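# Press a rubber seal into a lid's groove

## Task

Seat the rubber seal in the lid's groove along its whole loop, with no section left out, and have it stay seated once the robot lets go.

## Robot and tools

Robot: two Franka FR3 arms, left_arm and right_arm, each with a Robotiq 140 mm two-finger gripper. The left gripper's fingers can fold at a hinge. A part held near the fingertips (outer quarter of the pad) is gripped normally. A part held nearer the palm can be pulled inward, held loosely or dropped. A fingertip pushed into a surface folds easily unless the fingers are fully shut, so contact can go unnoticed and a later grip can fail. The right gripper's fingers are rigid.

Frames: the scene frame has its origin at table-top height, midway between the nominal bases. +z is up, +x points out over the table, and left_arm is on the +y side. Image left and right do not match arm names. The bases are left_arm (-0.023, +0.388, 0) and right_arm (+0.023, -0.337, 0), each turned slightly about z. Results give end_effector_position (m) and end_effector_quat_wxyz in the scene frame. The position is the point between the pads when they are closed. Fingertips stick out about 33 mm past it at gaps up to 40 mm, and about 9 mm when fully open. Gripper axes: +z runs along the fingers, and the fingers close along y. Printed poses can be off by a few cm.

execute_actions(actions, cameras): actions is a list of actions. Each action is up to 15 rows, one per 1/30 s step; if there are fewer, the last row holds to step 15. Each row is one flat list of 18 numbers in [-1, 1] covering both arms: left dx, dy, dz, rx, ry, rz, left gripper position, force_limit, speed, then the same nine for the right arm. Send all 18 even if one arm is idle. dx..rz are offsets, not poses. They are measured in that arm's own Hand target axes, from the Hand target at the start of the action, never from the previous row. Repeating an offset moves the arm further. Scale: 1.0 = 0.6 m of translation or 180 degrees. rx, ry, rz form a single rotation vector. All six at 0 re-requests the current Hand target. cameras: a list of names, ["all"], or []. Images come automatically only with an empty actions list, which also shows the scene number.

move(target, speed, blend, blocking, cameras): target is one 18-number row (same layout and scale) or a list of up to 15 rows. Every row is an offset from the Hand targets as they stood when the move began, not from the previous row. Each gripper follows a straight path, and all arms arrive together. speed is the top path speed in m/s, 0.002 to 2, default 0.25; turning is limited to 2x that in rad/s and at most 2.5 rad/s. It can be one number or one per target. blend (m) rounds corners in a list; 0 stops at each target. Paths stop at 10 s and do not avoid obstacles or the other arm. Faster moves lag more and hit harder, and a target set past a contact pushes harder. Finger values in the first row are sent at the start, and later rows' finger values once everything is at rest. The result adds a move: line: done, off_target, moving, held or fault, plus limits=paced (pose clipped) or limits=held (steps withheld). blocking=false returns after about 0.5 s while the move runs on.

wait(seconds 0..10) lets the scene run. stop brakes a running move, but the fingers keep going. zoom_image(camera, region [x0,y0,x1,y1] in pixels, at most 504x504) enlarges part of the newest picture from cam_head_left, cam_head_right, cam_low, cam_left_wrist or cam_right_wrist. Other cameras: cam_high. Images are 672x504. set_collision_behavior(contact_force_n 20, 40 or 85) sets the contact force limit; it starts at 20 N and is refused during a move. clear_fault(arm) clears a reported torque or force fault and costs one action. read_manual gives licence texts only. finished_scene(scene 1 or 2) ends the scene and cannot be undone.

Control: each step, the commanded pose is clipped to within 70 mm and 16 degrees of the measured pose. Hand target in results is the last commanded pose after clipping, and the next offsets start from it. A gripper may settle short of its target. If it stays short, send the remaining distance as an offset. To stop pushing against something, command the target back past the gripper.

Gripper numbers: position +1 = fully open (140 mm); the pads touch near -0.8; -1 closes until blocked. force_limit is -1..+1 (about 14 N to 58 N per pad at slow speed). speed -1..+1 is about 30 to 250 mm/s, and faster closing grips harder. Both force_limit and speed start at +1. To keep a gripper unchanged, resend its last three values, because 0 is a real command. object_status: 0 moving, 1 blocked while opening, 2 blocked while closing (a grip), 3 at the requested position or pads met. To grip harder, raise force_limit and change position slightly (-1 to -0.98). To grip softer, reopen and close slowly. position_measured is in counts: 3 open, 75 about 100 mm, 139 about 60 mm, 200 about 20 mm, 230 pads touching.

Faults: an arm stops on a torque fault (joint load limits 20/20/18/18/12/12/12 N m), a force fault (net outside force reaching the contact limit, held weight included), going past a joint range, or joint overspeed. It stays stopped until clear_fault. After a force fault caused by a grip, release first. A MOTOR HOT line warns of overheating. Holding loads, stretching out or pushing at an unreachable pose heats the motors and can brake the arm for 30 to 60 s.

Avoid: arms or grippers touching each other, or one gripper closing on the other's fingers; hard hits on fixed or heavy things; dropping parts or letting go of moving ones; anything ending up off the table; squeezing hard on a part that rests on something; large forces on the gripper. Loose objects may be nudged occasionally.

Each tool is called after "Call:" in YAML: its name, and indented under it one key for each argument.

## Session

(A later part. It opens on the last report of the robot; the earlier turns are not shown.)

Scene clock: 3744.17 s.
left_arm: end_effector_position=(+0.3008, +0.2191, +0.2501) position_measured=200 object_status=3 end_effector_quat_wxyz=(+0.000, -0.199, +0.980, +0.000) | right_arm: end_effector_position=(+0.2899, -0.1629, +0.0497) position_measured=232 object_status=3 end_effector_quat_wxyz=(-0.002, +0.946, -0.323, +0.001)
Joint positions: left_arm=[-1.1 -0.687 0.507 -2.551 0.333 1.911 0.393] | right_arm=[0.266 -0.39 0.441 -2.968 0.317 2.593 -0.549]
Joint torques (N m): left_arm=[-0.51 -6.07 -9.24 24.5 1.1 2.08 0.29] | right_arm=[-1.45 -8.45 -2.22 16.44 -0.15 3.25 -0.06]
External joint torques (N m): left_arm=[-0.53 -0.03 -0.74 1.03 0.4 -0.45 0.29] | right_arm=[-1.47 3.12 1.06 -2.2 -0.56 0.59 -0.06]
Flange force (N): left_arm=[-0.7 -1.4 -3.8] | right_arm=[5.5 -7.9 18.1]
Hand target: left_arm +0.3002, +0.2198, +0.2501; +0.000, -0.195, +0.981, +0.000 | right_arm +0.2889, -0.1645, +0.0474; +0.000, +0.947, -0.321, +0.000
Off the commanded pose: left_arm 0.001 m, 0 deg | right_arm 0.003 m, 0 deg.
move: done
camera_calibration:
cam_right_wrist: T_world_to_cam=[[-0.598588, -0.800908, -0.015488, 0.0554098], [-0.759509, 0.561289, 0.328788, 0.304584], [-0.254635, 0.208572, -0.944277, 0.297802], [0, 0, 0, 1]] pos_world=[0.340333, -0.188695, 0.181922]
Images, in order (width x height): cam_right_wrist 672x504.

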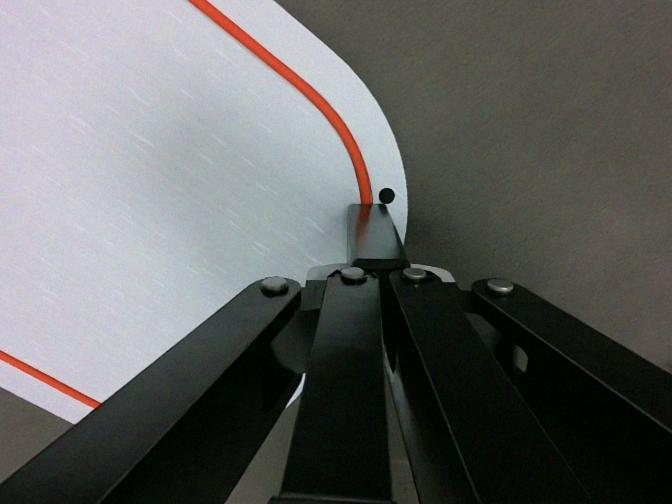

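Call:
execute_actions:
  actions: []

Scene clock: 3774.77 s.
left_arm: end_effector_position=(+0.3008, +0.2191, +0.2501) position_measured=200 object_status=3 end_effector_quat_wxyz=(+0.000, -0.199, +0.980, +0.000) | right_arm: end_effector_position=(+0.2899, -0.1629, +0.0497) position_measured=232 object_status=3 end_effector_quat_wxyz=(-0.002, +0.946, -0.323, +0.001)
Joint positions: left_arm=[-1.1 -0.687 0.507 -2.551 0.333 1.911 0.393] | right_arm=[0.266 -0.39 0.441 -2.968 0.317 2.593 -0.549]
Joint velocities: within noise
Joint torques (N m): left_arm=[-0.51 -6.05 -9.18 24.55 1.09 2.08 0.26] | right_arm=[-1.43 -8.48 -2.18 16.5 -0.1 3.24 -0.08]
External joint torques (N m): left_arm=[-0.49 -0.04 -0.68 1.16 0.39 -0.43 0.26] | right_arm=[-1.43 3.03 1.11 -2.07 -0.51 0.59 -0.08]
Flange force (N): left_arm=[-1.0 -1.6 -4.0] | right_arm=[5.3 -7.9 17.7]
Hand target: left_arm +0.3002, +0.2198, +0.2501; +0.000, -0.195, +0.981, +0.000 | right_arm +0.2889, -0.1645, +0.0474; +0.000, +0.947, -0.321, +0.000
Tool commands: left_gripper/position=-0.56 left_gripper/force_limit=-1.0 left_gripper/speed=-1.0 right_gripper/position=-1.0 right_gripper/force_limit=-1.0 right_gripper/speed=-0.5
Off the commanded pose: left_arm 0.001 m, 0 deg | right_arm 0.003 m, 0 deg.
camera_calibration:
cam_left_wrist: T_world_to_cam=[[-0.371996, 0.928206, 0.00728314, -0.0846368], [0.872275, 0.346876, 0.344694, -0.422925], [0.31742, 0.134578, -0.938687, 0.254548], [0, 0, 0, 1]] pos_world=[0.256624, 0.191006, 0.385337]
cam_right_wrist: T_world_to_cam=[[-0.59852, -0.800959, -0.0154334, 0.0553672], [-0.759561, 0.56125, 0.328734, 0.304605], [-0.25464, 0.208476, -0.944297, 0.29779], [0, 0, 0, 1]] pos_world=[0.340333, -0.188695, 0.181923]

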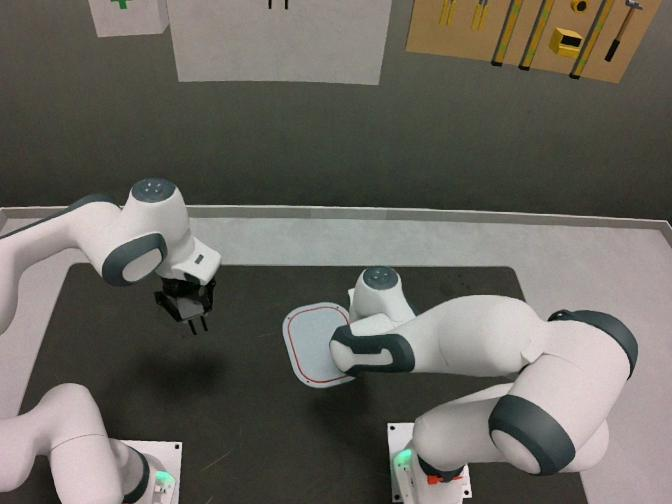

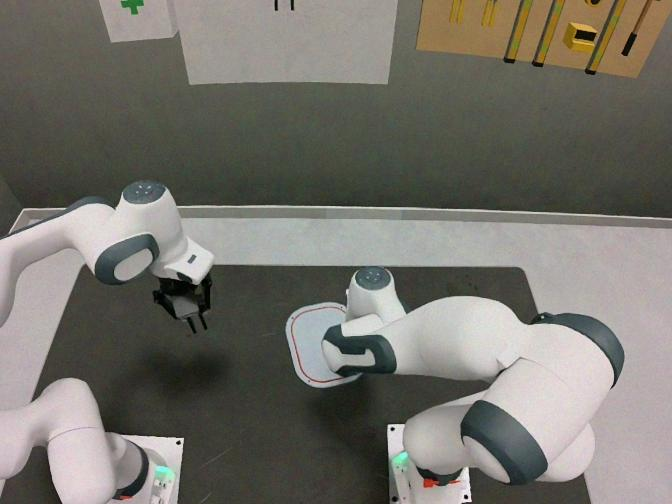

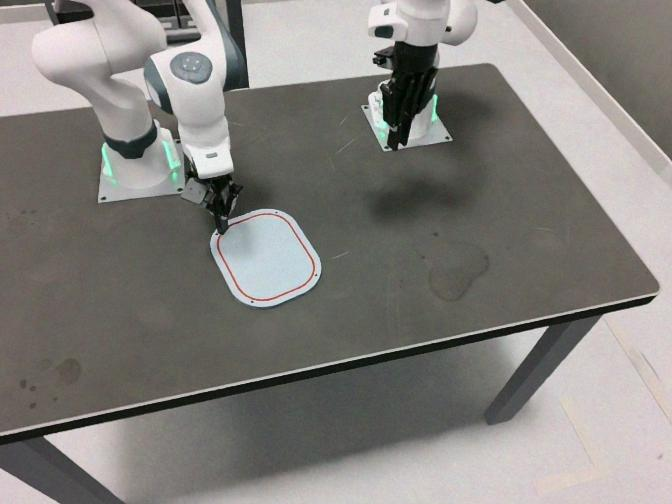

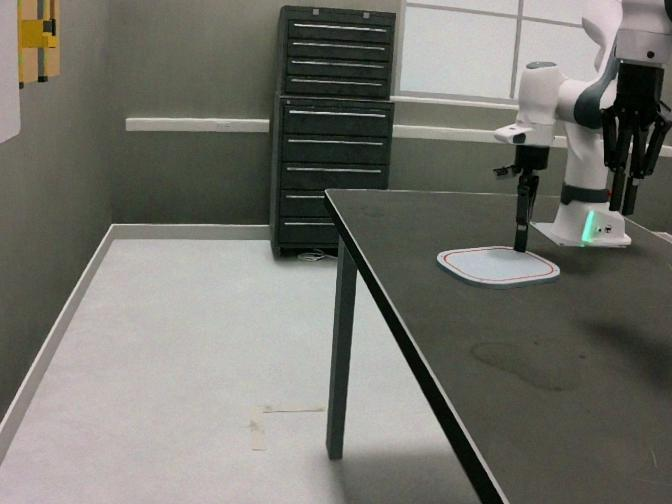

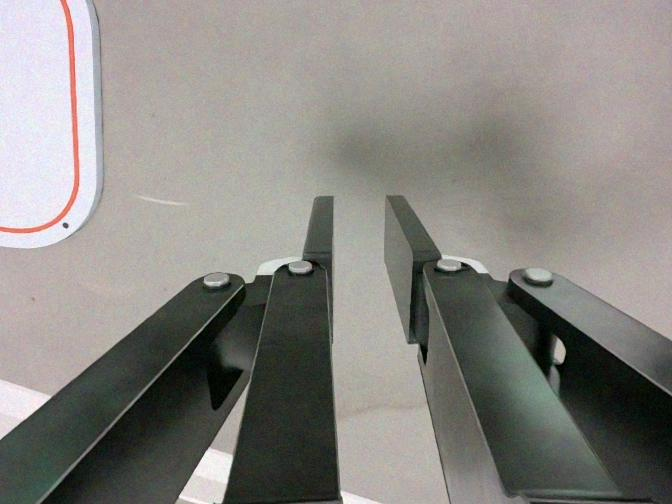

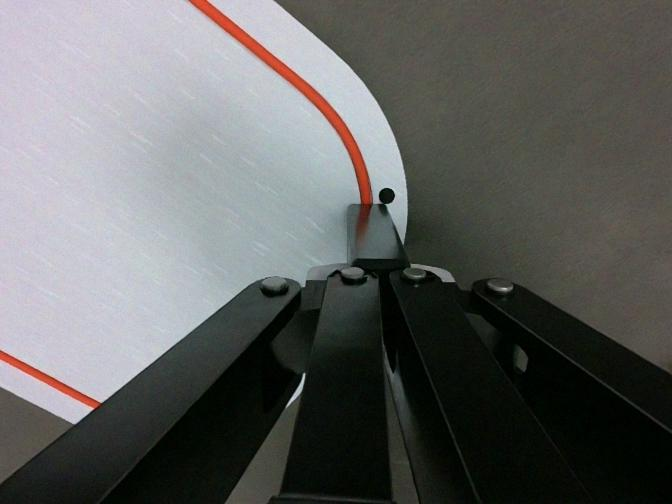

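Call:
zoom_image:
  camera: "cam_right_wrist"
  region: [280, 80, 420, 220]

Call:
zoom_image:
  camera: "cam_right_wrist"
  region: [160, 0, 420, 220]

Scaled by 3.600 from the camera's 672x504 image, which has a finer 960x720 frame.

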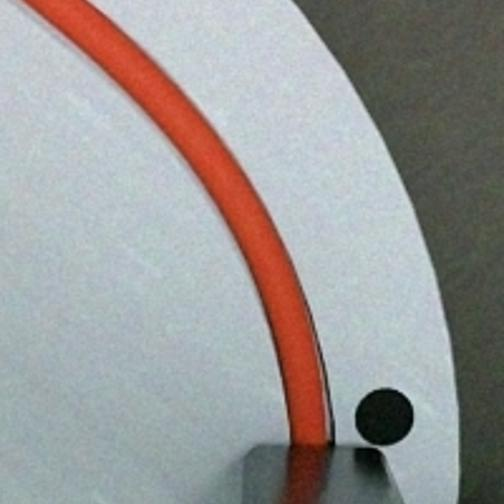

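Scaled by 1.938 from the camera's 672x504 image, which has a finer 960x720 frame.

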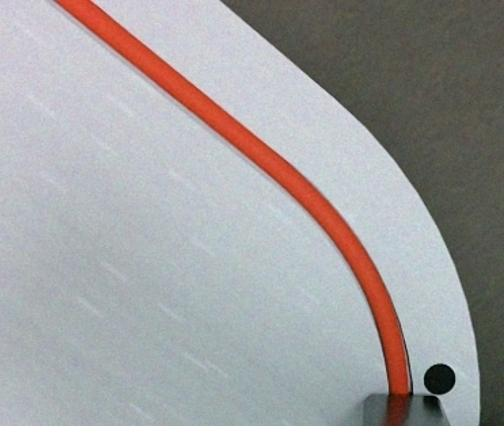

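Call:
move:
  target:
    - [0,0,0,0,0,0,-0.56,-1,-1, 0,0,-0.0155,0,0,0,-1,-1,-0.5]
    - [0,0,0,0,0,0,-0.56,-1,-1, 0.0265,0.0005,-0.0155,0,0,-0.083,-1,-1,-0.5]
    - [0,0,0,0,0,0,-0.56,-1,-1, 0.0265,0.0005,-0.0045,0,0,-0.083,-1,-1,-0.5]
  speed: [0.03,0.04,0.02]
  cameras: ["cam_right_wrist"]

Call:
zoom_image:
  camera: "cam_right_wrist"
  region: [280, 80, 420, 220]

Scene clock: 3823.20 s.
left_arm: end_effector_position=(+0.3008, +0.2191, +0.2501) position_measured=200 object_status=3 end_effector_quat_wxyz=(+0.000, -0.199, +0.980, +0.000) | right_arm: end_effector_position=(+0.3016, -0.1739, +0.0508) position_measured=232 object_status=3 end_effector_quat_wxyz=(+0.000, +0.980, -0.199, +0.000)
Joint positions: left_arm=[-1.1 -0.687 0.507 -2.551 0.333 1.911 0.393] | right_arm=[0.315 -0.365 0.315 -2.956 0.217 2.597 -0.788]
Joint velocities: left_arm=[within noise] | right_arm=[0.001 0.001 0.002 0 0.001 0.003 -0.001]
Joint torques (N m): left_arm=[-0.52 -6.04 -9.22 24.53 1.09 2.1 0.28] | right_arm=[-0.6 -12.43 -1.34 18.1 0.02 3.01 -0.24]
External joint torques (N m): left_arm=[-0.5 0.04 -0.67 1.09 0.39 -0.43 0.28] | right_arm=[-0.61 0.62 1.04 -0.73 -0.39 0.35 -0.23]
Flange force (N): left_arm=[-1.0 -1.7 -3.8] | right_arm=[1.5 -1.2 5.1]
Hand target: left_arm +0.3002, +0.2198, +0.2501; +0.000, -0.195, +0.981, +0.000 | right_arm +0.3014, -0.1744, +0.0501; +0.000, +0.981, -0.196, +0.000
Off the commanded pose: left_arm 0.001 m, 0 deg | right_arm 0.001 m, 0 deg.
move: done
camera_calibration:
cam_right_wrist: T_world_to_cam=[[-0.374958, -0.926957, -0.0125758, -0.0359308], [-0.876545, 0.350085, 0.330319, 0.317757], [-0.301788, 0.134879, -0.943786, 0.305608], [0, 0, 0, 1]] pos_world=[0.357284, -0.185768, 0.183016]
Images, in order (width x height): cam_right_wrist 672x504.

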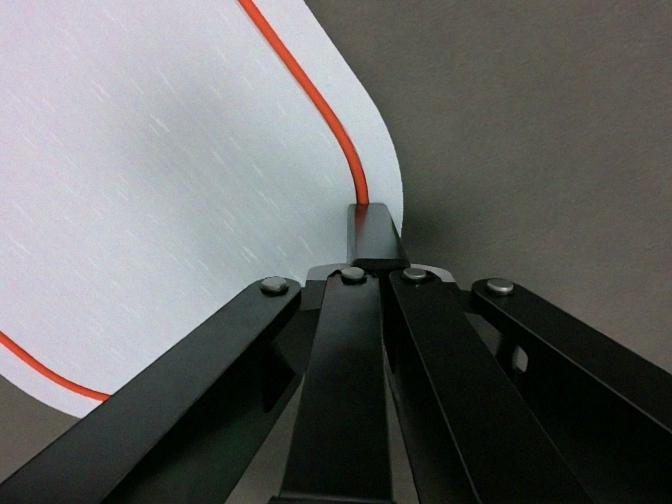

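Scaled by 3.600 from the camera's 672x504 image, which has a finer 960x720 frame.

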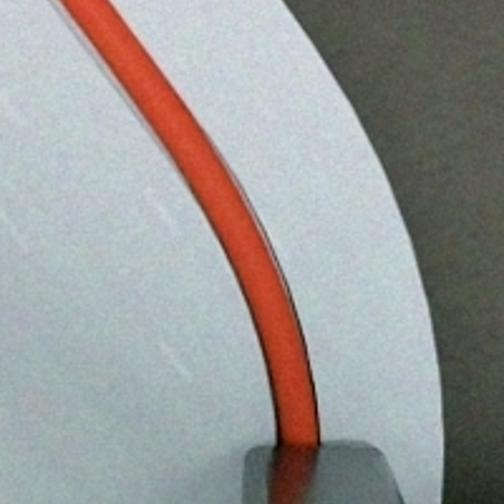

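Call:
move:
  target:
    - [0,0,0,0,0,0,-0.56,-1,-1, 0,0,0.002,0,0,0,-1,-1,-0.5]
    - [0,0,0,0,0,0,-0.56,-1,-1, 0,-0.0008,0.0044,0,0,0,-1,-1,-0.5]
  speed: [0.015,0.015]
  cameras: ["cam_right_wrist"]

Call:
zoom_image:
  camera: "cam_right_wrist"
  region: [280, 80, 420, 220]

Scene clock: 3833.43 s.
left_arm: end_effector_position=(+0.3008, +0.2191, +0.2501) position_measured=200 object_status=3 end_effector_quat_wxyz=(+0.000, -0.199, +0.980, +0.000) | right_arm: end_effector_position=(+0.3024, -0.1726, +0.0497) position_measured=232 object_status=3 end_effector_quat_wxyz=(-0.001, +0.980, -0.198, +0.001)
Joint positions: left_arm=[-1.1 -0.687 0.507 -2.551 0.333 1.911 0.393] | right_arm=[0.315 -0.358 0.318 -2.955 0.217 2.606 -0.789]
Joint velocities: left_arm=[within noise] | right_arm=[-0.001 0 0.002 0 0.001 0.004 0]
Joint torques (N m): left_arm=[-0.57 -6 -9.2 24.56 1.11 2.1 0.28] | right_arm=[-1.57 -9.81 -1.71 16.6 -0.04 3.22 -0.07]
External joint torques (N m): left_arm=[-0.61 0.05 -0.75 1.1 0.41 -0.42 0.28] | right_arm=[-1.52 3.28 0.69 -2.05 -0.46 0.57 -0.07]
Flange force (N): left_arm=[-0.9 -1.9 -3.9] | right_arm=[7.1 -5.0 17.2]
Hand target: left_arm +0.3002, +0.2198, +0.2501; +0.000, -0.195, +0.981, +0.000 | right_arm +0.3016, -0.1740, +0.0474; +0.000, +0.981, -0.196, +0.000
Off the commanded pose: left_arm 0.001 m, 0 deg | right_arm 0.003 m, 0 deg.
move: done
camera_calibration:
cam_right_wrist: T_world_to_cam=[[-0.371912, -0.928157, -0.0143717, -0.0355194], [-0.878569, 0.34696, 0.328231, 0.318599], [-0.299663, 0.1347, -0.944488, 0.303983], [0, 0, 0, 1]] pos_world=[0.357794, -0.184455, 0.182024]
Images, in order (width x height): cam_right_wrist 672x504.

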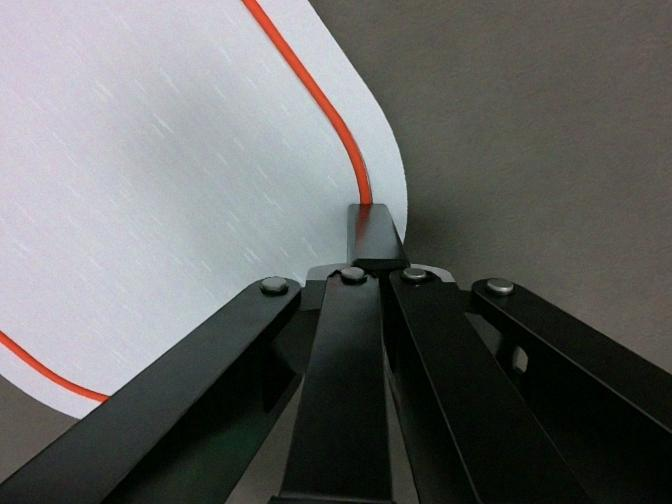

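Scaled by 3.600 from the camera's 672x504 image, which has a finer 960x720 frame.

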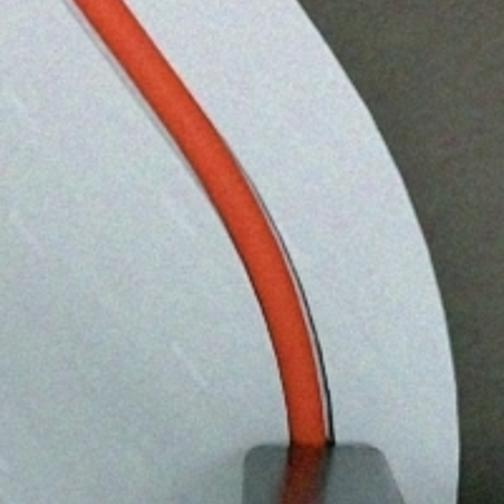

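Call:
move:
  target:
    - [0,0,0,0,0,0,-0.56,-1,-1, 0,0,-0.0155,0,0,0,-1,-1,-0.5]
    - [0,0,0,0,0,0,-0.56,-1,-1, 0.0265,0.0002,-0.0155,0,0,-0.083,-1,-1,-0.5]
    - [0,0,0,0,0,0,-0.56,-1,-1, 0.0265,0.0002,-0.0045,0,0,-0.083,-1,-1,-0.5]
  speed: [0.03,0.04,0.02]
  cameras: ["cam_right_wrist"]

Call:
zoom_image:
  camera: "cam_right_wrist"
  region: [280, 80, 420, 220]

Scene clock: 3847.07 s.
left_arm: end_effector_position=(+0.3008, +0.2191, +0.2501) position_measured=200 object_status=3 end_effector_quat_wxyz=(+0.000, -0.199, +0.980, +0.000) | right_arm: end_effector_position=(+0.3165, -0.1799, +0.0509) position_measured=232 object_status=3 end_effector_quat_wxyz=(+0.000, +0.998, -0.070, +0.000)
Joint positions: left_arm=[-1.1 -0.687 0.507 -2.551 0.333 1.911 0.393] | right_arm=[0.364 -0.323 0.202 -2.928 0.127 2.607 -1.026]
Joint velocities: left_arm=[within noise] | right_arm=[0 0 0 0.001 -0.001 0.004 0]
Joint torques (N m): left_arm=[-0.57 -6.04 -9.28 24.52 1.08 2.07 0.26] | right_arm=[-0.6 -14.21 -0.62 18.17 0.02 2.88 -0.19]
External joint torques (N m): left_arm=[-0.61 0.07 -0.8 1.04 0.38 -0.45 0.26] | right_arm=[-0.61 0.62 0.9 -0.63 -0.4 0.21 -0.19]
Flange force (N): left_arm=[-0.7 -1.9 -3.9] | right_arm=[1.3 -0.4 3.9]
Hand target: left_arm +0.3002, +0.2198, +0.2501; +0.000, -0.195, +0.981, +0.000 | right_arm +0.3162, -0.1802, +0.0501; +0.000, +0.998, -0.066, +0.000
Off the commanded pose: left_arm 0.001 m, 0 deg | right_arm 0.001 m, 0 deg.
move: done
camera_calibration:
cam_right_wrist: T_world_to_cam=[[-0.123876, -0.992217, -0.0126374, -0.127127], [-0.937168, 0.112799, 0.330141, 0.309382], [-0.326147, 0.0527401, -0.943847, 0.303929], [0, 0, 0, 1]] pos_world=[0.37332, -0.177065, 0.183116]
Images, in order (width x height): cam_right_wrist 672x504.

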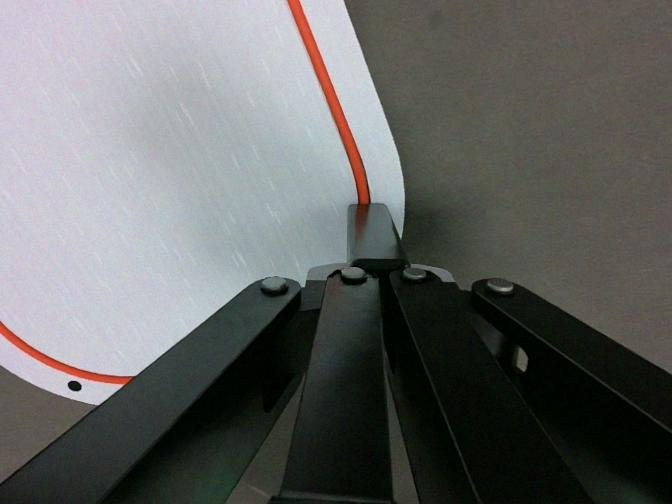

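Scaled by 3.600 from the camera's 672x504 image, which has a finer 960x720 frame.

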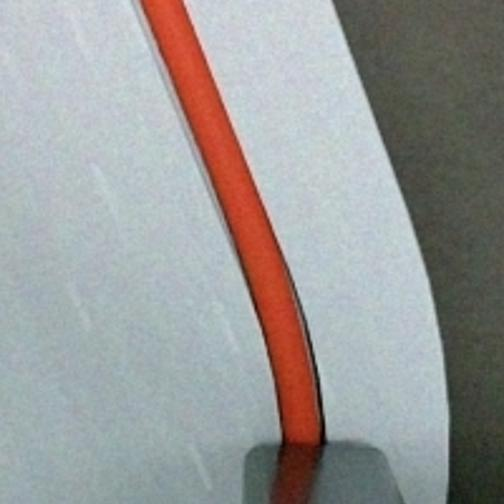

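Call:
move:
  target:
    - [0,0,0,0,0,0,-0.56,-1,-1, 0,0.0003,0.002,0,0,0,-1,-1,-0.5]
    - [0,0,0,0,0,0,-0.56,-1,-1, 0,0.0005,0.0044,0,0,0,-1,-1,-0.5]
  speed: [0.015,0.015]
  cameras: ["cam_right_wrist"]

Call:
zoom_image:
  camera: "cam_right_wrist"
  region: [280, 80, 420, 220]

Scene clock: 3856.93 s.
left_arm: end_effector_position=(+0.3008, +0.2191, +0.2501) position_measured=200 object_status=3 end_effector_quat_wxyz=(+0.000, -0.199, +0.980, +0.000) | right_arm: end_effector_position=(+0.3168, -0.1795, +0.0498) position_measured=232 object_status=3 end_effector_quat_wxyz=(-0.001, +0.998, -0.070, +0.000)
Joint positions: left_arm=[-1.1 -0.687 0.507 -2.551 0.333 1.911 0.393] | right_arm=[0.364 -0.318 0.203 -2.928 0.127 2.614 -1.026]
Joint torques (N m): left_arm=[-0.52 -6.03 -9.24 24.55 1.09 2.09 0.26] | right_arm=[-1.48 -11.91 -1.19 17.05 -0.1 3.6 -0.16]
External joint torques (N m): left_arm=[-0.49 0.09 -0.69 1.04 0.39 -0.44 0.26] | right_arm=[-1.5 2.98 0.31 -1.71 -0.52 0.92 -0.16]
Flange force (N): left_arm=[-1.0 -1.8 -3.7] | right_arm=[7.2 -1.4 16.1]
Hand target: left_arm +0.3002, +0.2198, +0.2501; +0.000, -0.195, +0.981, +0.000 | right_arm +0.3162, -0.1805, +0.0475; +0.000, +0.998, -0.066, +0.000
Off the commanded pose: left_arm 0.001 m, 0 deg | right_arm 0.003 m, 0 deg.
move: done
camera_calibration:
cam_right_wrist: T_world_to_cam=[[-0.122514, -0.99238, -0.0131501, -0.12717], [-0.937691, 0.111401, 0.329128, 0.309927], [-0.325155, 0.0526535, -0.944194, 0.302584], [0, 0, 0, 1]] pos_world=[0.373422, -0.176659, 0.18202]
Images, in order (width x height): cam_right_wrist 672x504.

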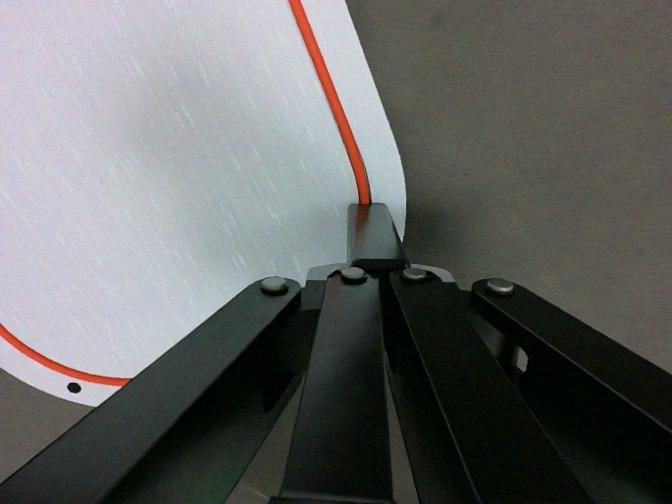

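Scaled by 3.600 from the camera's 672x504 image, which has a finer 960x720 frame.

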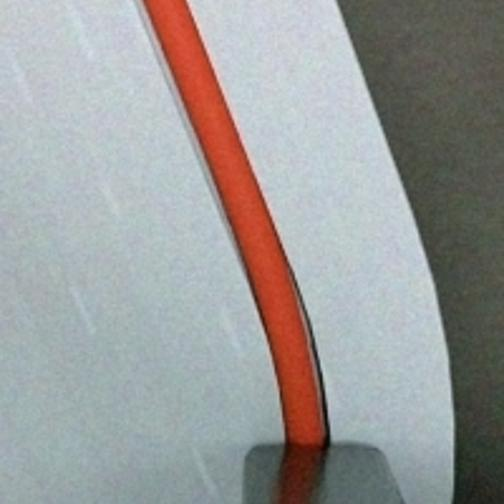

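Call:
move:
  target:
    - [0,0,0,0,0,0,-0.56,-1,-1, 0,0,-0.0155,0,0,0,-1,-1,-0.5]
    - [0,0,0,0,0,0,-0.56,-1,-1, 0.0265,-0.0012,-0.0155,0,0,-0.075,-1,-1,-0.5]
    - [0,0,0,0,0,0,-0.56,-1,-1, 0.0265,-0.0012,-0.0045,0,0,-0.075,-1,-1,-0.5]
  speed: [0.03,0.04,0.02]
  cameras: ["cam_right_wrist"]

Call:
zoom_image:
  camera: "cam_right_wrist"
  region: [280, 80, 420, 220]

Scene clock: 3867.47 s.
left_arm: end_effector_position=(+0.3008, +0.2191, +0.2501) position_measured=200 object_status=3 end_effector_quat_wxyz=(+0.000, -0.199, +0.980, +0.000) | right_arm: end_effector_position=(+0.3323, -0.1816, +0.0510) position_measured=232 object_status=3 end_effector_quat_wxyz=(+0.000, +0.999, +0.047, +0.000)
Joint positions: left_arm=[-1.1 -0.687 0.507 -2.551 0.333 1.911 0.393] | right_arm=[0.413 -0.277 0.11 -2.888 0.061 2.612 -1.242]
Joint velocities: left_arm=[within noise] | right_arm=[0 0 0.001 0 -0.002 0.004 -0.001]
Joint torques (N m): left_arm=[-0.57 -6.03 -9.27 24.54 1.1 2.08 0.29] | right_arm=[-0.64 -16.13 -0.18 18.15 0 2.84 -0.22]
External joint torques (N m): left_arm=[-0.6 0.03 -0.82 1.11 0.4 -0.44 0.29] | right_arm=[-0.62 0.51 0.71 -0.61 -0.42 0.18 -0.22]
Flange force (N): left_arm=[-0.8 -1.9 -4.0] | right_arm=[0.5 0.5 3.0]
Hand target: left_arm +0.3002, +0.2198, +0.2501; +0.000, -0.195, +0.981, +0.000 | right_arm +0.3320, -0.1819, +0.0502; +0.000, +0.999, +0.051, +0.000
Off the commanded pose: left_arm 0.001 m, 0 deg | right_arm 0.001 m, 0 deg.
move: done
camera_calibration:
cam_right_wrist: T_world_to_cam=[[0.111199, -0.993718, -0.012633, -0.205202], [-0.937675, -0.109122, 0.329936, 0.284214], [-0.329242, -0.0248427, -0.943919, 0.296193], [0, 0, 0, 1]] pos_world=[0.386838, -0.165541, 0.183217]
Images, in order (width x height): cam_right_wrist 672x504.

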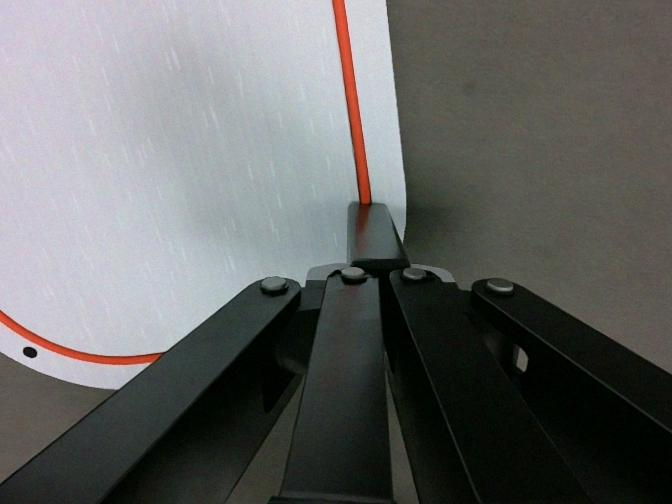

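Scaled by 3.600 from the camera's 672x504 image, which has a finer 960x720 frame.

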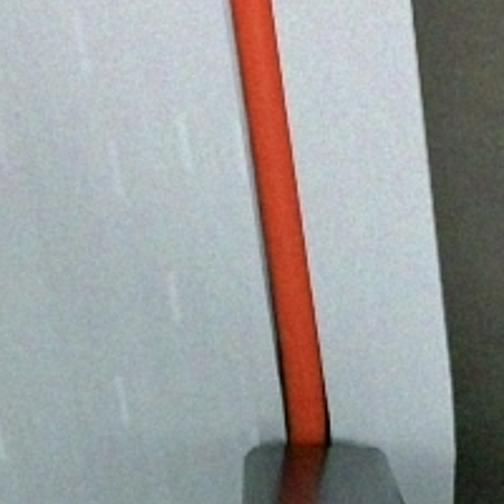

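Call:
move:
  target:
    - [0,0,0,0,0,0,-0.56,-1,-1, 0,0.0005,0.002,0,0,0,-1,-1,-0.5]
    - [0,0,0,0,0,0,-0.56,-1,-1, 0,0.0008,0.0044,0,0,0,-1,-1,-0.5]
  speed: [0.015,0.015]
  cameras: ["cam_right_wrist"]

Call:
zoom_image:
  camera: "cam_right_wrist"
  region: [280, 80, 420, 220]

Scene clock: 3875.77 s.
left_arm: end_effector_position=(+0.3008, +0.2191, +0.2501) position_measured=200 object_status=3 end_effector_quat_wxyz=(+0.000, -0.199, +0.980, +0.000) | right_arm: end_effector_position=(+0.3326, -0.1814, +0.0498) position_measured=232 object_status=3 end_effector_quat_wxyz=(+0.000, +0.999, +0.048, +0.000)
Joint positions: left_arm=[-1.1 -0.687 0.507 -2.551 0.333 1.911 0.393] | right_arm=[0.413 -0.273 0.11 -2.889 0.061 2.618 -1.243]
Joint torques (N m): left_arm=[-0.52 -6.02 -9.21 24.56 1.09 2.08 0.28] | right_arm=[-1.09 -13.85 -0.31 17.29 -0.09 3.65 -0.17]
External joint torques (N m): left_arm=[-0.51 0.12 -0.65 0.99 0.39 -0.47 0.28] | right_arm=[-1.07 2.78 0.56 -1.34 -0.52 0.99 -0.17]
Flange force (N): left_arm=[-1.0 -1.8 -3.7] | right_arm=[5.6 -0.4 14.4]
Hand target: left_arm +0.3002, +0.2198, +0.2501; +0.000, -0.195, +0.981, +0.000 | right_arm +0.3321, -0.1824, +0.0476; +0.000, +0.999, +0.051, +0.000
Off the commanded pose: left_arm 0.001 m, 0 deg | right_arm 0.002 m, 0 deg.
move: done
camera_calibration:
cam_right_wrist: T_world_to_cam=[[0.112563, -0.993561, -0.0129214, -0.205584], [-0.937786, -0.110525, 0.329153, 0.284762], [-0.328462, -0.0249329, -0.944188, 0.294864], [0, 0, 0, 1]] pos_world=[0.387039, -0.165436, 0.18202]
Images, in order (width x height): cam_right_wrist 672x504.

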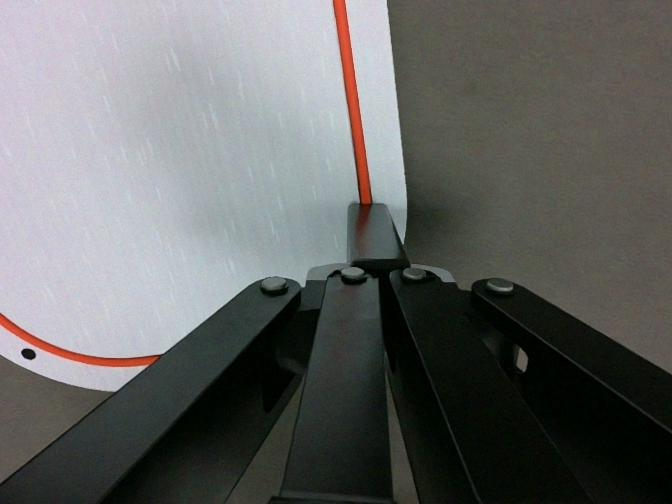

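Scaled by 3.600 from the camera's 672x504 image, which has a finer 960x720 frame.

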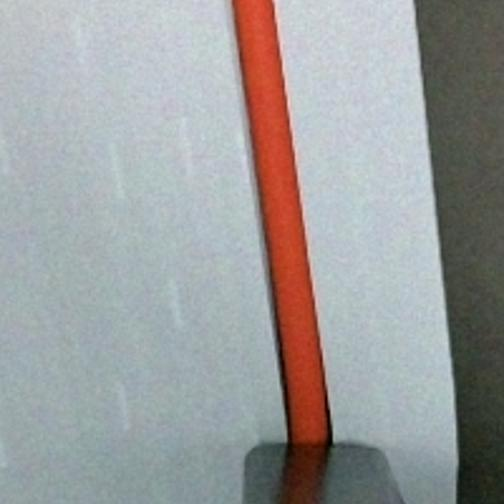

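Call:
move:
  target:
    - [0,0,0,0,0,0,-0.56,-1,-1, 0,0,-0.0155,0,0,0,-1,-1,-0.5]
    - [0,0,0,0,0,0,-0.56,-1,-1, 0.030,-0.0030,-0.0155,0,0,-0.042,-1,-1,-0.5]
    - [0,0,0,0,0,0,-0.56,-1,-1, 0.030,-0.0030,-0.0045,0,0,-0.042,-1,-1,-0.5]
  speed: [0.03,0.04,0.02]
  cameras: ["cam_right_wrist"]

Call:
zoom_image:
  camera: "cam_right_wrist"
  region: [280, 80, 420, 220]

Scene clock: 3893.20 s.
left_arm: end_effector_position=(+0.3008, +0.2191, +0.2501) position_measured=200 object_status=3 end_effector_quat_wxyz=(+0.000, -0.199, +0.980, +0.000) | right_arm: end_effector_position=(+0.3501, -0.1784, +0.0511) position_measured=232 object_status=3 end_effector_quat_wxyz=(+0.000, +0.994, +0.113, +0.000)
Joint positions: left_arm=[-1.1 -0.687 0.507 -2.551 0.333 1.911 0.393] | right_arm=[0.434 -0.224 0.067 -2.835 0.031 2.612 -1.367]
Joint velocities: left_arm=[within noise] | right_arm=[-0.002 0 0 -0.001 0.001 0.004 -0.002]
Joint torques (N m): left_arm=[-0.52 -6.05 -9.22 24.58 1.1 2.08 0.25] | right_arm=[-0.6 -18.16 0.17 18.18 0.02 2.92 -0.19]
External joint torques (N m): left_arm=[-0.5 0.08 -0.66 1.06 0.4 -0.46 0.25] | right_arm=[-0.61 0.47 0.69 -0.59 -0.41 0.25 -0.19]
Flange force (N): left_arm=[-1.0 -1.8 -3.8] | right_arm=[-0.1 0.5 2.9]
Hand target: left_arm +0.3002, +0.2198, +0.2501; +0.000, -0.195, +0.981, +0.000 | right_arm +0.3498, -0.1787, +0.0503; +0.000, +0.993, +0.117, +0.000
Off the commanded pose: left_arm 0.001 m, 0 deg | right_arm 0.001 m, 0 deg.
move: done
camera_calibration:
cam_right_wrist: T_world_to_cam=[[0.240939, -0.970458, -0.0126374, -0.245348], [-0.91522, -0.23152, 0.329803, 0.271491], [-0.322986, -0.0678965, -0.943965, 0.292338], [0, 0, 0, 1]] pos_world=[0.402009, -0.155395, 0.183318]
Images, in order (width x height): cam_right_wrist 672x504.

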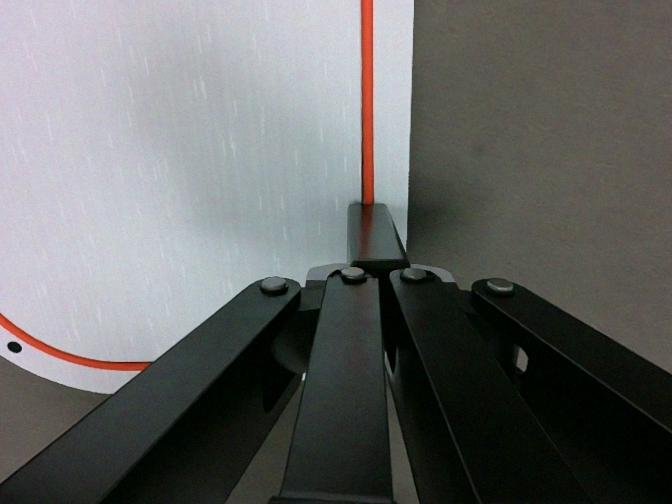

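Scaled by 3.600 from the camera's 672x504 image, which has a finer 960x720 frame.

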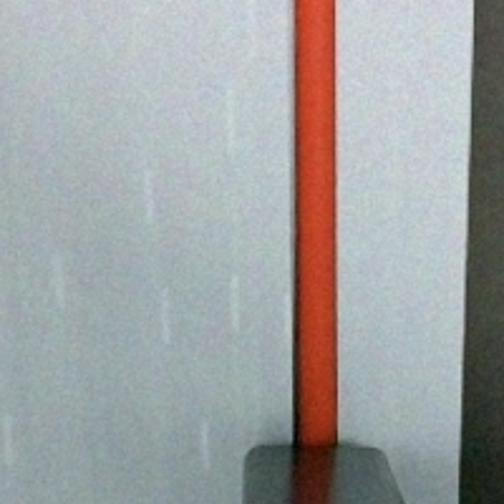

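Call:
move:
  target:
    - [0,0,0,0,0,0,-0.56,-1,-1, 0,0.0005,0.002,0,0,0,-1,-1,-0.5]
    - [0,0,0,0,0,0,-0.56,-1,-1, 0,0.0008,0.0045,0,0,0,-1,-1,-0.5]
    - [0,0,0,0,0,0,-0.56,-1,-1, 0,0.0008,-0.010,0,0,0,-1,-1,-0.5]
    - [0,0,0,0,0,0,-0.56,-1,-1, 0.036,0.0,-0.010,0,0,0,-1,-1,-0.5]
    - [0,0,0,0,0,0,-0.56,-1,-1, 0.036,0.0,-0.001,0,0,0,-1,-1,-0.5]
  speed: [0.015,0.015,0.03,0.05,0.02]
  cameras: ["cam_right_wrist"]

Call:
zoom_image:
  camera: "cam_right_wrist"
  region: [280, 80, 420, 220]

Scene clock: 3909.33 s.
left_arm: end_effector_position=(+0.3008, +0.2191, +0.2501) position_measured=200 object_status=3 end_effector_quat_wxyz=(+0.000, -0.199, +0.980, +0.000) | right_arm: end_effector_position=(+0.3704, -0.1728, +0.0515) position_measured=232 object_status=3 end_effector_quat_wxyz=(+0.000, +0.993, +0.115, +0.000)
Joint positions: left_arm=[-1.1 -0.687 0.507 -2.551 0.333 1.911 0.393] | right_arm=[0.427 -0.165 0.061 -2.77 0.021 2.605 -1.373]
Joint velocities: left_arm=[within noise] | right_arm=[0.001 0 -0.001 0 0 0.006 0]
Joint torques (N m): left_arm=[-0.48 -6.01 -9.22 24.53 1.09 2.08 0.25] | right_arm=[-0.79 -20.44 -0.14 18.57 0.02 2.87 -0.16]
External joint torques (N m): left_arm=[-0.42 0.01 -0.64 1.1 0.39 -0.44 0.25] | right_arm=[-0.8 0.31 0.23 -0.21 -0.42 0.22 -0.16]
Flange force (N): left_arm=[-1.0 -1.5 -3.9] | right_arm=[0.6 1.1 1.9]
Hand target: left_arm +0.3002, +0.2198, +0.2501; +0.000, -0.195, +0.981, +0.000 | right_arm +0.3708, -0.1737, +0.0509; +0.000, +0.993, +0.117, +0.000
Off the commanded pose: left_arm 0.001 m, 0 deg | right_arm 0.001 m, 0 deg.
move: done
camera_calibration:
cam_right_wrist: T_world_to_cam=[[0.24413, -0.969663, -0.0124278, -0.245764], [-0.914303, -0.234426, 0.330296, 0.29039], [-0.323189, -0.0692725, -0.943796, 0.299519], [0, 0, 0, 1]] pos_world=[0.422304, -0.149485, 0.183716]
Images, in order (width x height): cam_right_wrist 672x504.

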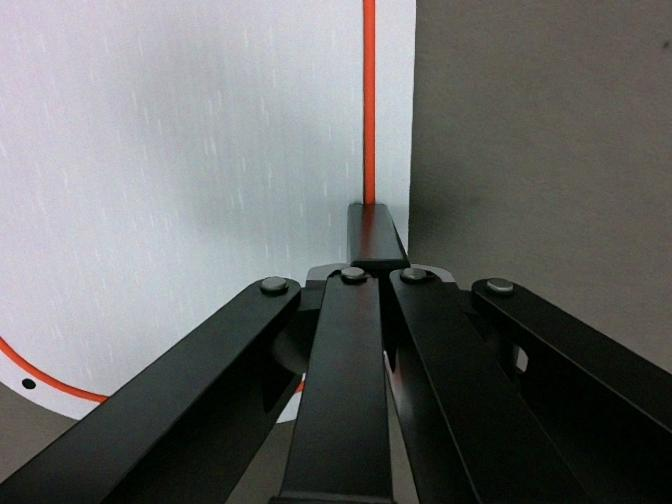

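Scaled by 3.600 from the camera's 672x504 image, which has a finer 960x720 frame.

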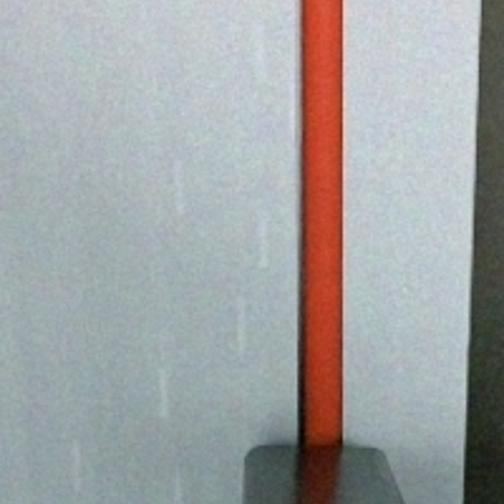

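Call:
move:
  target:
    - [0,0,0,0,0,0,-0.56,-1,-1, 0,0.0003,0.003,0,0,0,-1,-1,-0.5]
    - [0,0,0,0,0,0,-0.56,-1,-1, 0,0.0003,0.0055,0,0,0,-1,-1,-0.5]
    - [0,0,0,0,0,0,-0.56,-1,-1, 0,0.0003,-0.010,0,0,0,-1,-1,-0.5]
    - [0,0,0,0,0,0,-0.56,-1,-1, 0.036,0.0,-0.010,0,0,0,-1,-1,-0.5]
    - [0,0,0,0,0,0,-0.56,-1,-1, 0.036,0.0,0.002,0,0,0,-1,-1,-0.5]
  speed: [0.015,0.015,0.03,0.05,0.02]
  cameras: ["cam_right_wrist"]

Call:
zoom_image:
  camera: "cam_right_wrist"
  region: [280, 80, 420, 220]

Scene clock: 3919.53 s.
left_arm: end_effector_position=(+0.3008, +0.2191, +0.2501) position_measured=200 object_status=3 end_effector_quat_wxyz=(+0.000, -0.199, +0.980, +0.000) | right_arm: end_effector_position=(+0.3917, -0.1676, +0.0505) position_measured=232 object_status=3 end_effector_quat_wxyz=(+0.000, +0.993, +0.115, +0.000)
Joint positions: left_arm=[-1.1 -0.687 0.507 -2.551 0.333 1.911 0.393] | right_arm=[0.422 -0.104 0.053 -2.704 0.012 2.601 -1.378]
Joint velocities: left_arm=[within noise] | right_arm=[0.001 0.001 -0.001 -0.001 -0.001 0.004 0]
Joint torques (N m): left_arm=[-0.49 -6.01 -9.2 24.55 1.09 2.08 0.27] | right_arm=[-0.75 -22.76 0.06 18.35 0.04 2.89 -0.18]
External joint torques (N m): left_arm=[-0.53 0.04 -0.75 1.13 0.39 -0.44 0.27] | right_arm=[-0.81 0.28 0.23 -0.54 -0.39 0.23 -0.18]
Flange force (N): left_arm=[-0.9 -1.8 -4.0] | right_arm=[-0.7 1.3 1.8]
Hand target: left_arm +0.3002, +0.2198, +0.2501; +0.000, -0.195, +0.981, +0.000 | right_arm +0.3918, -0.1687, +0.0497; +0.000, +0.993, +0.117, +0.000
Off the commanded pose: left_arm 0.001 m, 0 deg | right_arm 0.001 m, 0 deg.
move: done
camera_calibration:
cam_right_wrist: T_world_to_cam=[[0.24417, -0.969651, -0.0125419, -0.246026], [-0.914439, -0.234533, 0.329843, 0.311518], [-0.322774, -0.0690688, -0.943953, 0.305688], [0, 0, 0, 1]] pos_world=[0.443605, -0.144385, 0.182717]
Images, in order (width x height): cam_right_wrist 672x504.

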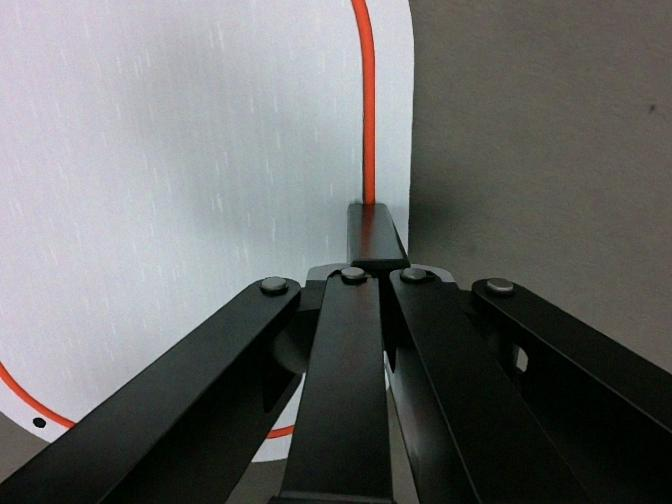

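Scaled by 3.600 from the camera's 672x504 image, which has a finer 960x720 frame.

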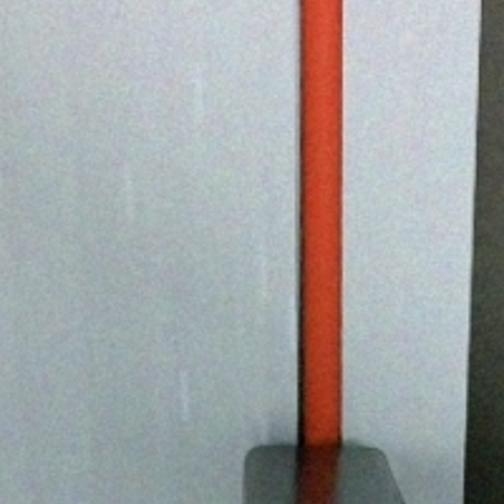

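Call:
move:
  target:
    - [0,0,0,0,0,0,-0.56,-1,-1, 0,0.0003,0.0035,0,0,0,-1,-1,-0.5]
    - [0,0,0,0,0,0,-0.56,-1,-1, 0,0.0003,-0.010,0,0,0,-1,-1,-0.5]
    - [0,0,0,0,0,0,-0.56,-1,-1, 0.036,0.001,-0.010,0,0,0,-1,-1,-0.5]
    - [0,0,0,0,0,0,-0.56,-1,-1, 0.036,0.001,0.001,0,0,0,-1,-1,-0.5]
    - [0,0,0,0,0,0,-0.56,-1,-1, 0.036,0.001,0.0035,0,0,0,-1,-1,-0.5]
  speed: [0.015,0.03,0.05,0.02,0.015]
  cameras: ["cam_right_wrist"]

Call:
zoom_image:
  camera: "cam_right_wrist"
  region: [280, 80, 420, 220]

Scene clock: 3932.83 s.
left_arm: end_effector_position=(+0.3008, +0.2191, +0.2501) position_measured=200 object_status=3 end_effector_quat_wxyz=(+0.000, -0.199, +0.980, +0.000) | right_arm: end_effector_position=(+0.4130, -0.1631, +0.0500) position_measured=232 object_status=3 end_effector_quat_wxyz=(+0.000, +0.993, +0.115, +0.000)
Joint positions: left_arm=[-1.1 -0.687 0.507 -2.551 0.333 1.911 0.393] | right_arm=[0.418 -0.047 0.045 -2.638 0.005 2.591 -1.384]
Joint velocities: left_arm=[within noise] | right_arm=[-0.001 0.001 0 -0.001 -0.002 0.005 0]
Joint torques (N m): left_arm=[-0.56 -5.99 -9.24 24.57 1.1 2.09 0.25] | right_arm=[-0.74 -22.86 0.12 18.08 0 3.34 -0.14]
External joint torques (N m): left_arm=[-0.57 0.09 -0.71 1.04 0.4 -0.45 0.25] | right_arm=[-0.73 2.45 0.23 -1.07 -0.46 0.65 -0.14]
Flange force (N): left_arm=[-0.9 -1.9 -3.8] | right_arm=[2.7 0.4 9.0]
Hand target: left_arm +0.3002, +0.2198, +0.2501; +0.000, -0.195, +0.981, +0.000 | right_arm +0.4130, -0.1642, +0.0476; +0.000, +0.993, +0.117, +0.000
Off the commanded pose: left_arm 0.001 m, 0 deg | right_arm 0.003 m, 0 deg.
move: done
camera_calibration:
cam_right_wrist: T_world_to_cam=[[0.2439, -0.969716, -0.012772, -0.246687], [-0.91476, -0.234411, 0.329037, 0.332439], [-0.322067, -0.0685688, -0.944231, 0.312165], [0, 0, 0, 1]] pos_world=[0.464807, -0.139885, 0.18222]
Images, in order (width x height): cam_right_wrist 672x504.

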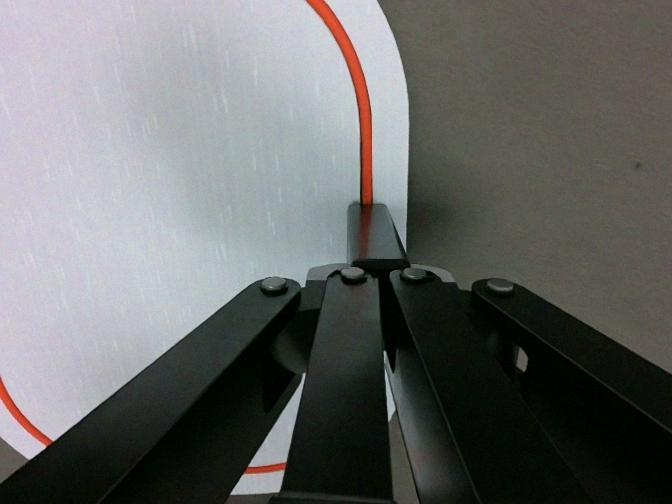

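Scaled by 3.600 from the camera's 672x504 image, which has a finer 960x720 frame.

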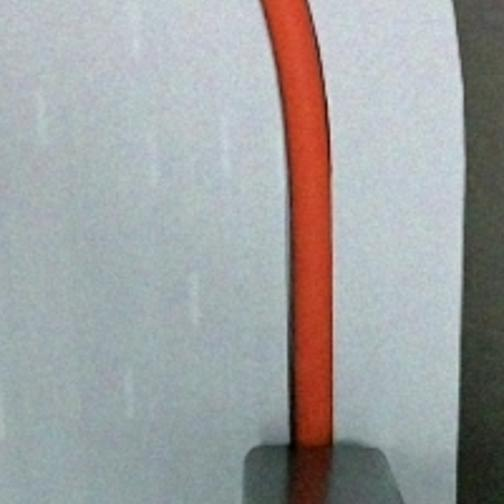

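Call:
move:
  target: [0,0,0,0,0,0,-0.56,-1,-1, 0,0.0003,0.0013,0,0,0,-1,-1,-0.5]
  speed: 0.015
  cameras: ["cam_right_wrist"]

Call:
zoom_image:
  camera: "cam_right_wrist"
  region: [280, 80, 420, 220]

Scene clock: 3942.37 s.
left_arm: end_effector_position=(+0.3008, +0.2191, +0.2501) position_measured=200 object_status=3 end_effector_quat_wxyz=(+0.000, -0.199, +0.980, +0.000) | right_arm: end_effector_position=(+0.4132, -0.1630, +0.0499) position_measured=232 object_status=3 end_effector_quat_wxyz=(-0.001, +0.993, +0.115, +0.001)
Joint positions: left_arm=[-1.1 -0.687 0.507 -2.551 0.333 1.911 0.393] | right_arm=[0.418 -0.046 0.045 -2.638 0.005 2.593 -1.384]
Joint torques (N m): left_arm=[-0.52 -6.06 -9.17 24.54 1.11 2.09 0.27] | right_arm=[-0.9 -21.81 -0.01 17.88 -0.03 3.67 -0.19]
External joint torques (N m): left_arm=[-0.5 -0.03 -0.65 1.1 0.41 -0.43 0.27] | right_arm=[-0.93 3.39 0.07 -1.19 -0.48 1 -0.19]
Flange force (N): left_arm=[-0.9 -1.5 -3.9] | right_arm=[4.5 0.6 12.6]
Hand target: left_arm +0.3002, +0.2198, +0.2501; +0.000, -0.195, +0.981, +0.000 | right_arm +0.4130, -0.1644, +0.0468; +0.000, +0.993, +0.117, +0.000
Off the commanded pose: left_arm 0.001 m, 0 deg | right_arm 0.003 m, 0 deg.
move: done
camera_calibration:
cam_right_wrist: T_world_to_cam=[[0.243945, -0.969704, -0.0128107, -0.246724], [-0.914988, -0.234518, 0.328326, 0.332752], [-0.321383, -0.0683716, -0.944478, 0.311955], [0, 0, 0, 1]] pos_world=[0.464908, -0.139884, 0.182223]
Images, in order (width x height): cam_right_wrist 672x504.

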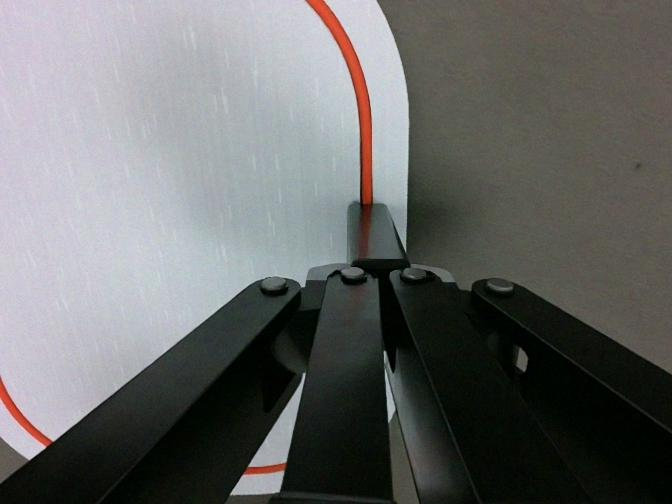

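Scaled by 3.600 from the camera's 672x504 image, which has a finer 960x720 frame.

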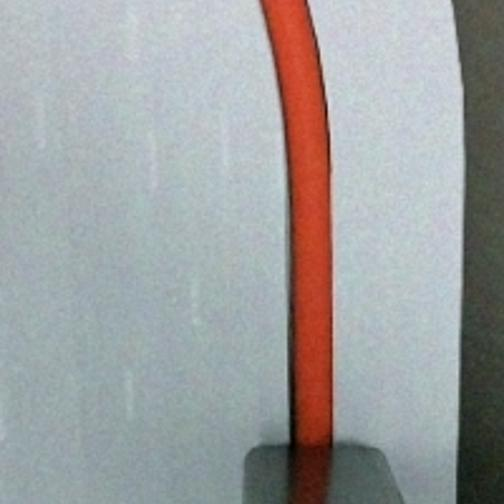

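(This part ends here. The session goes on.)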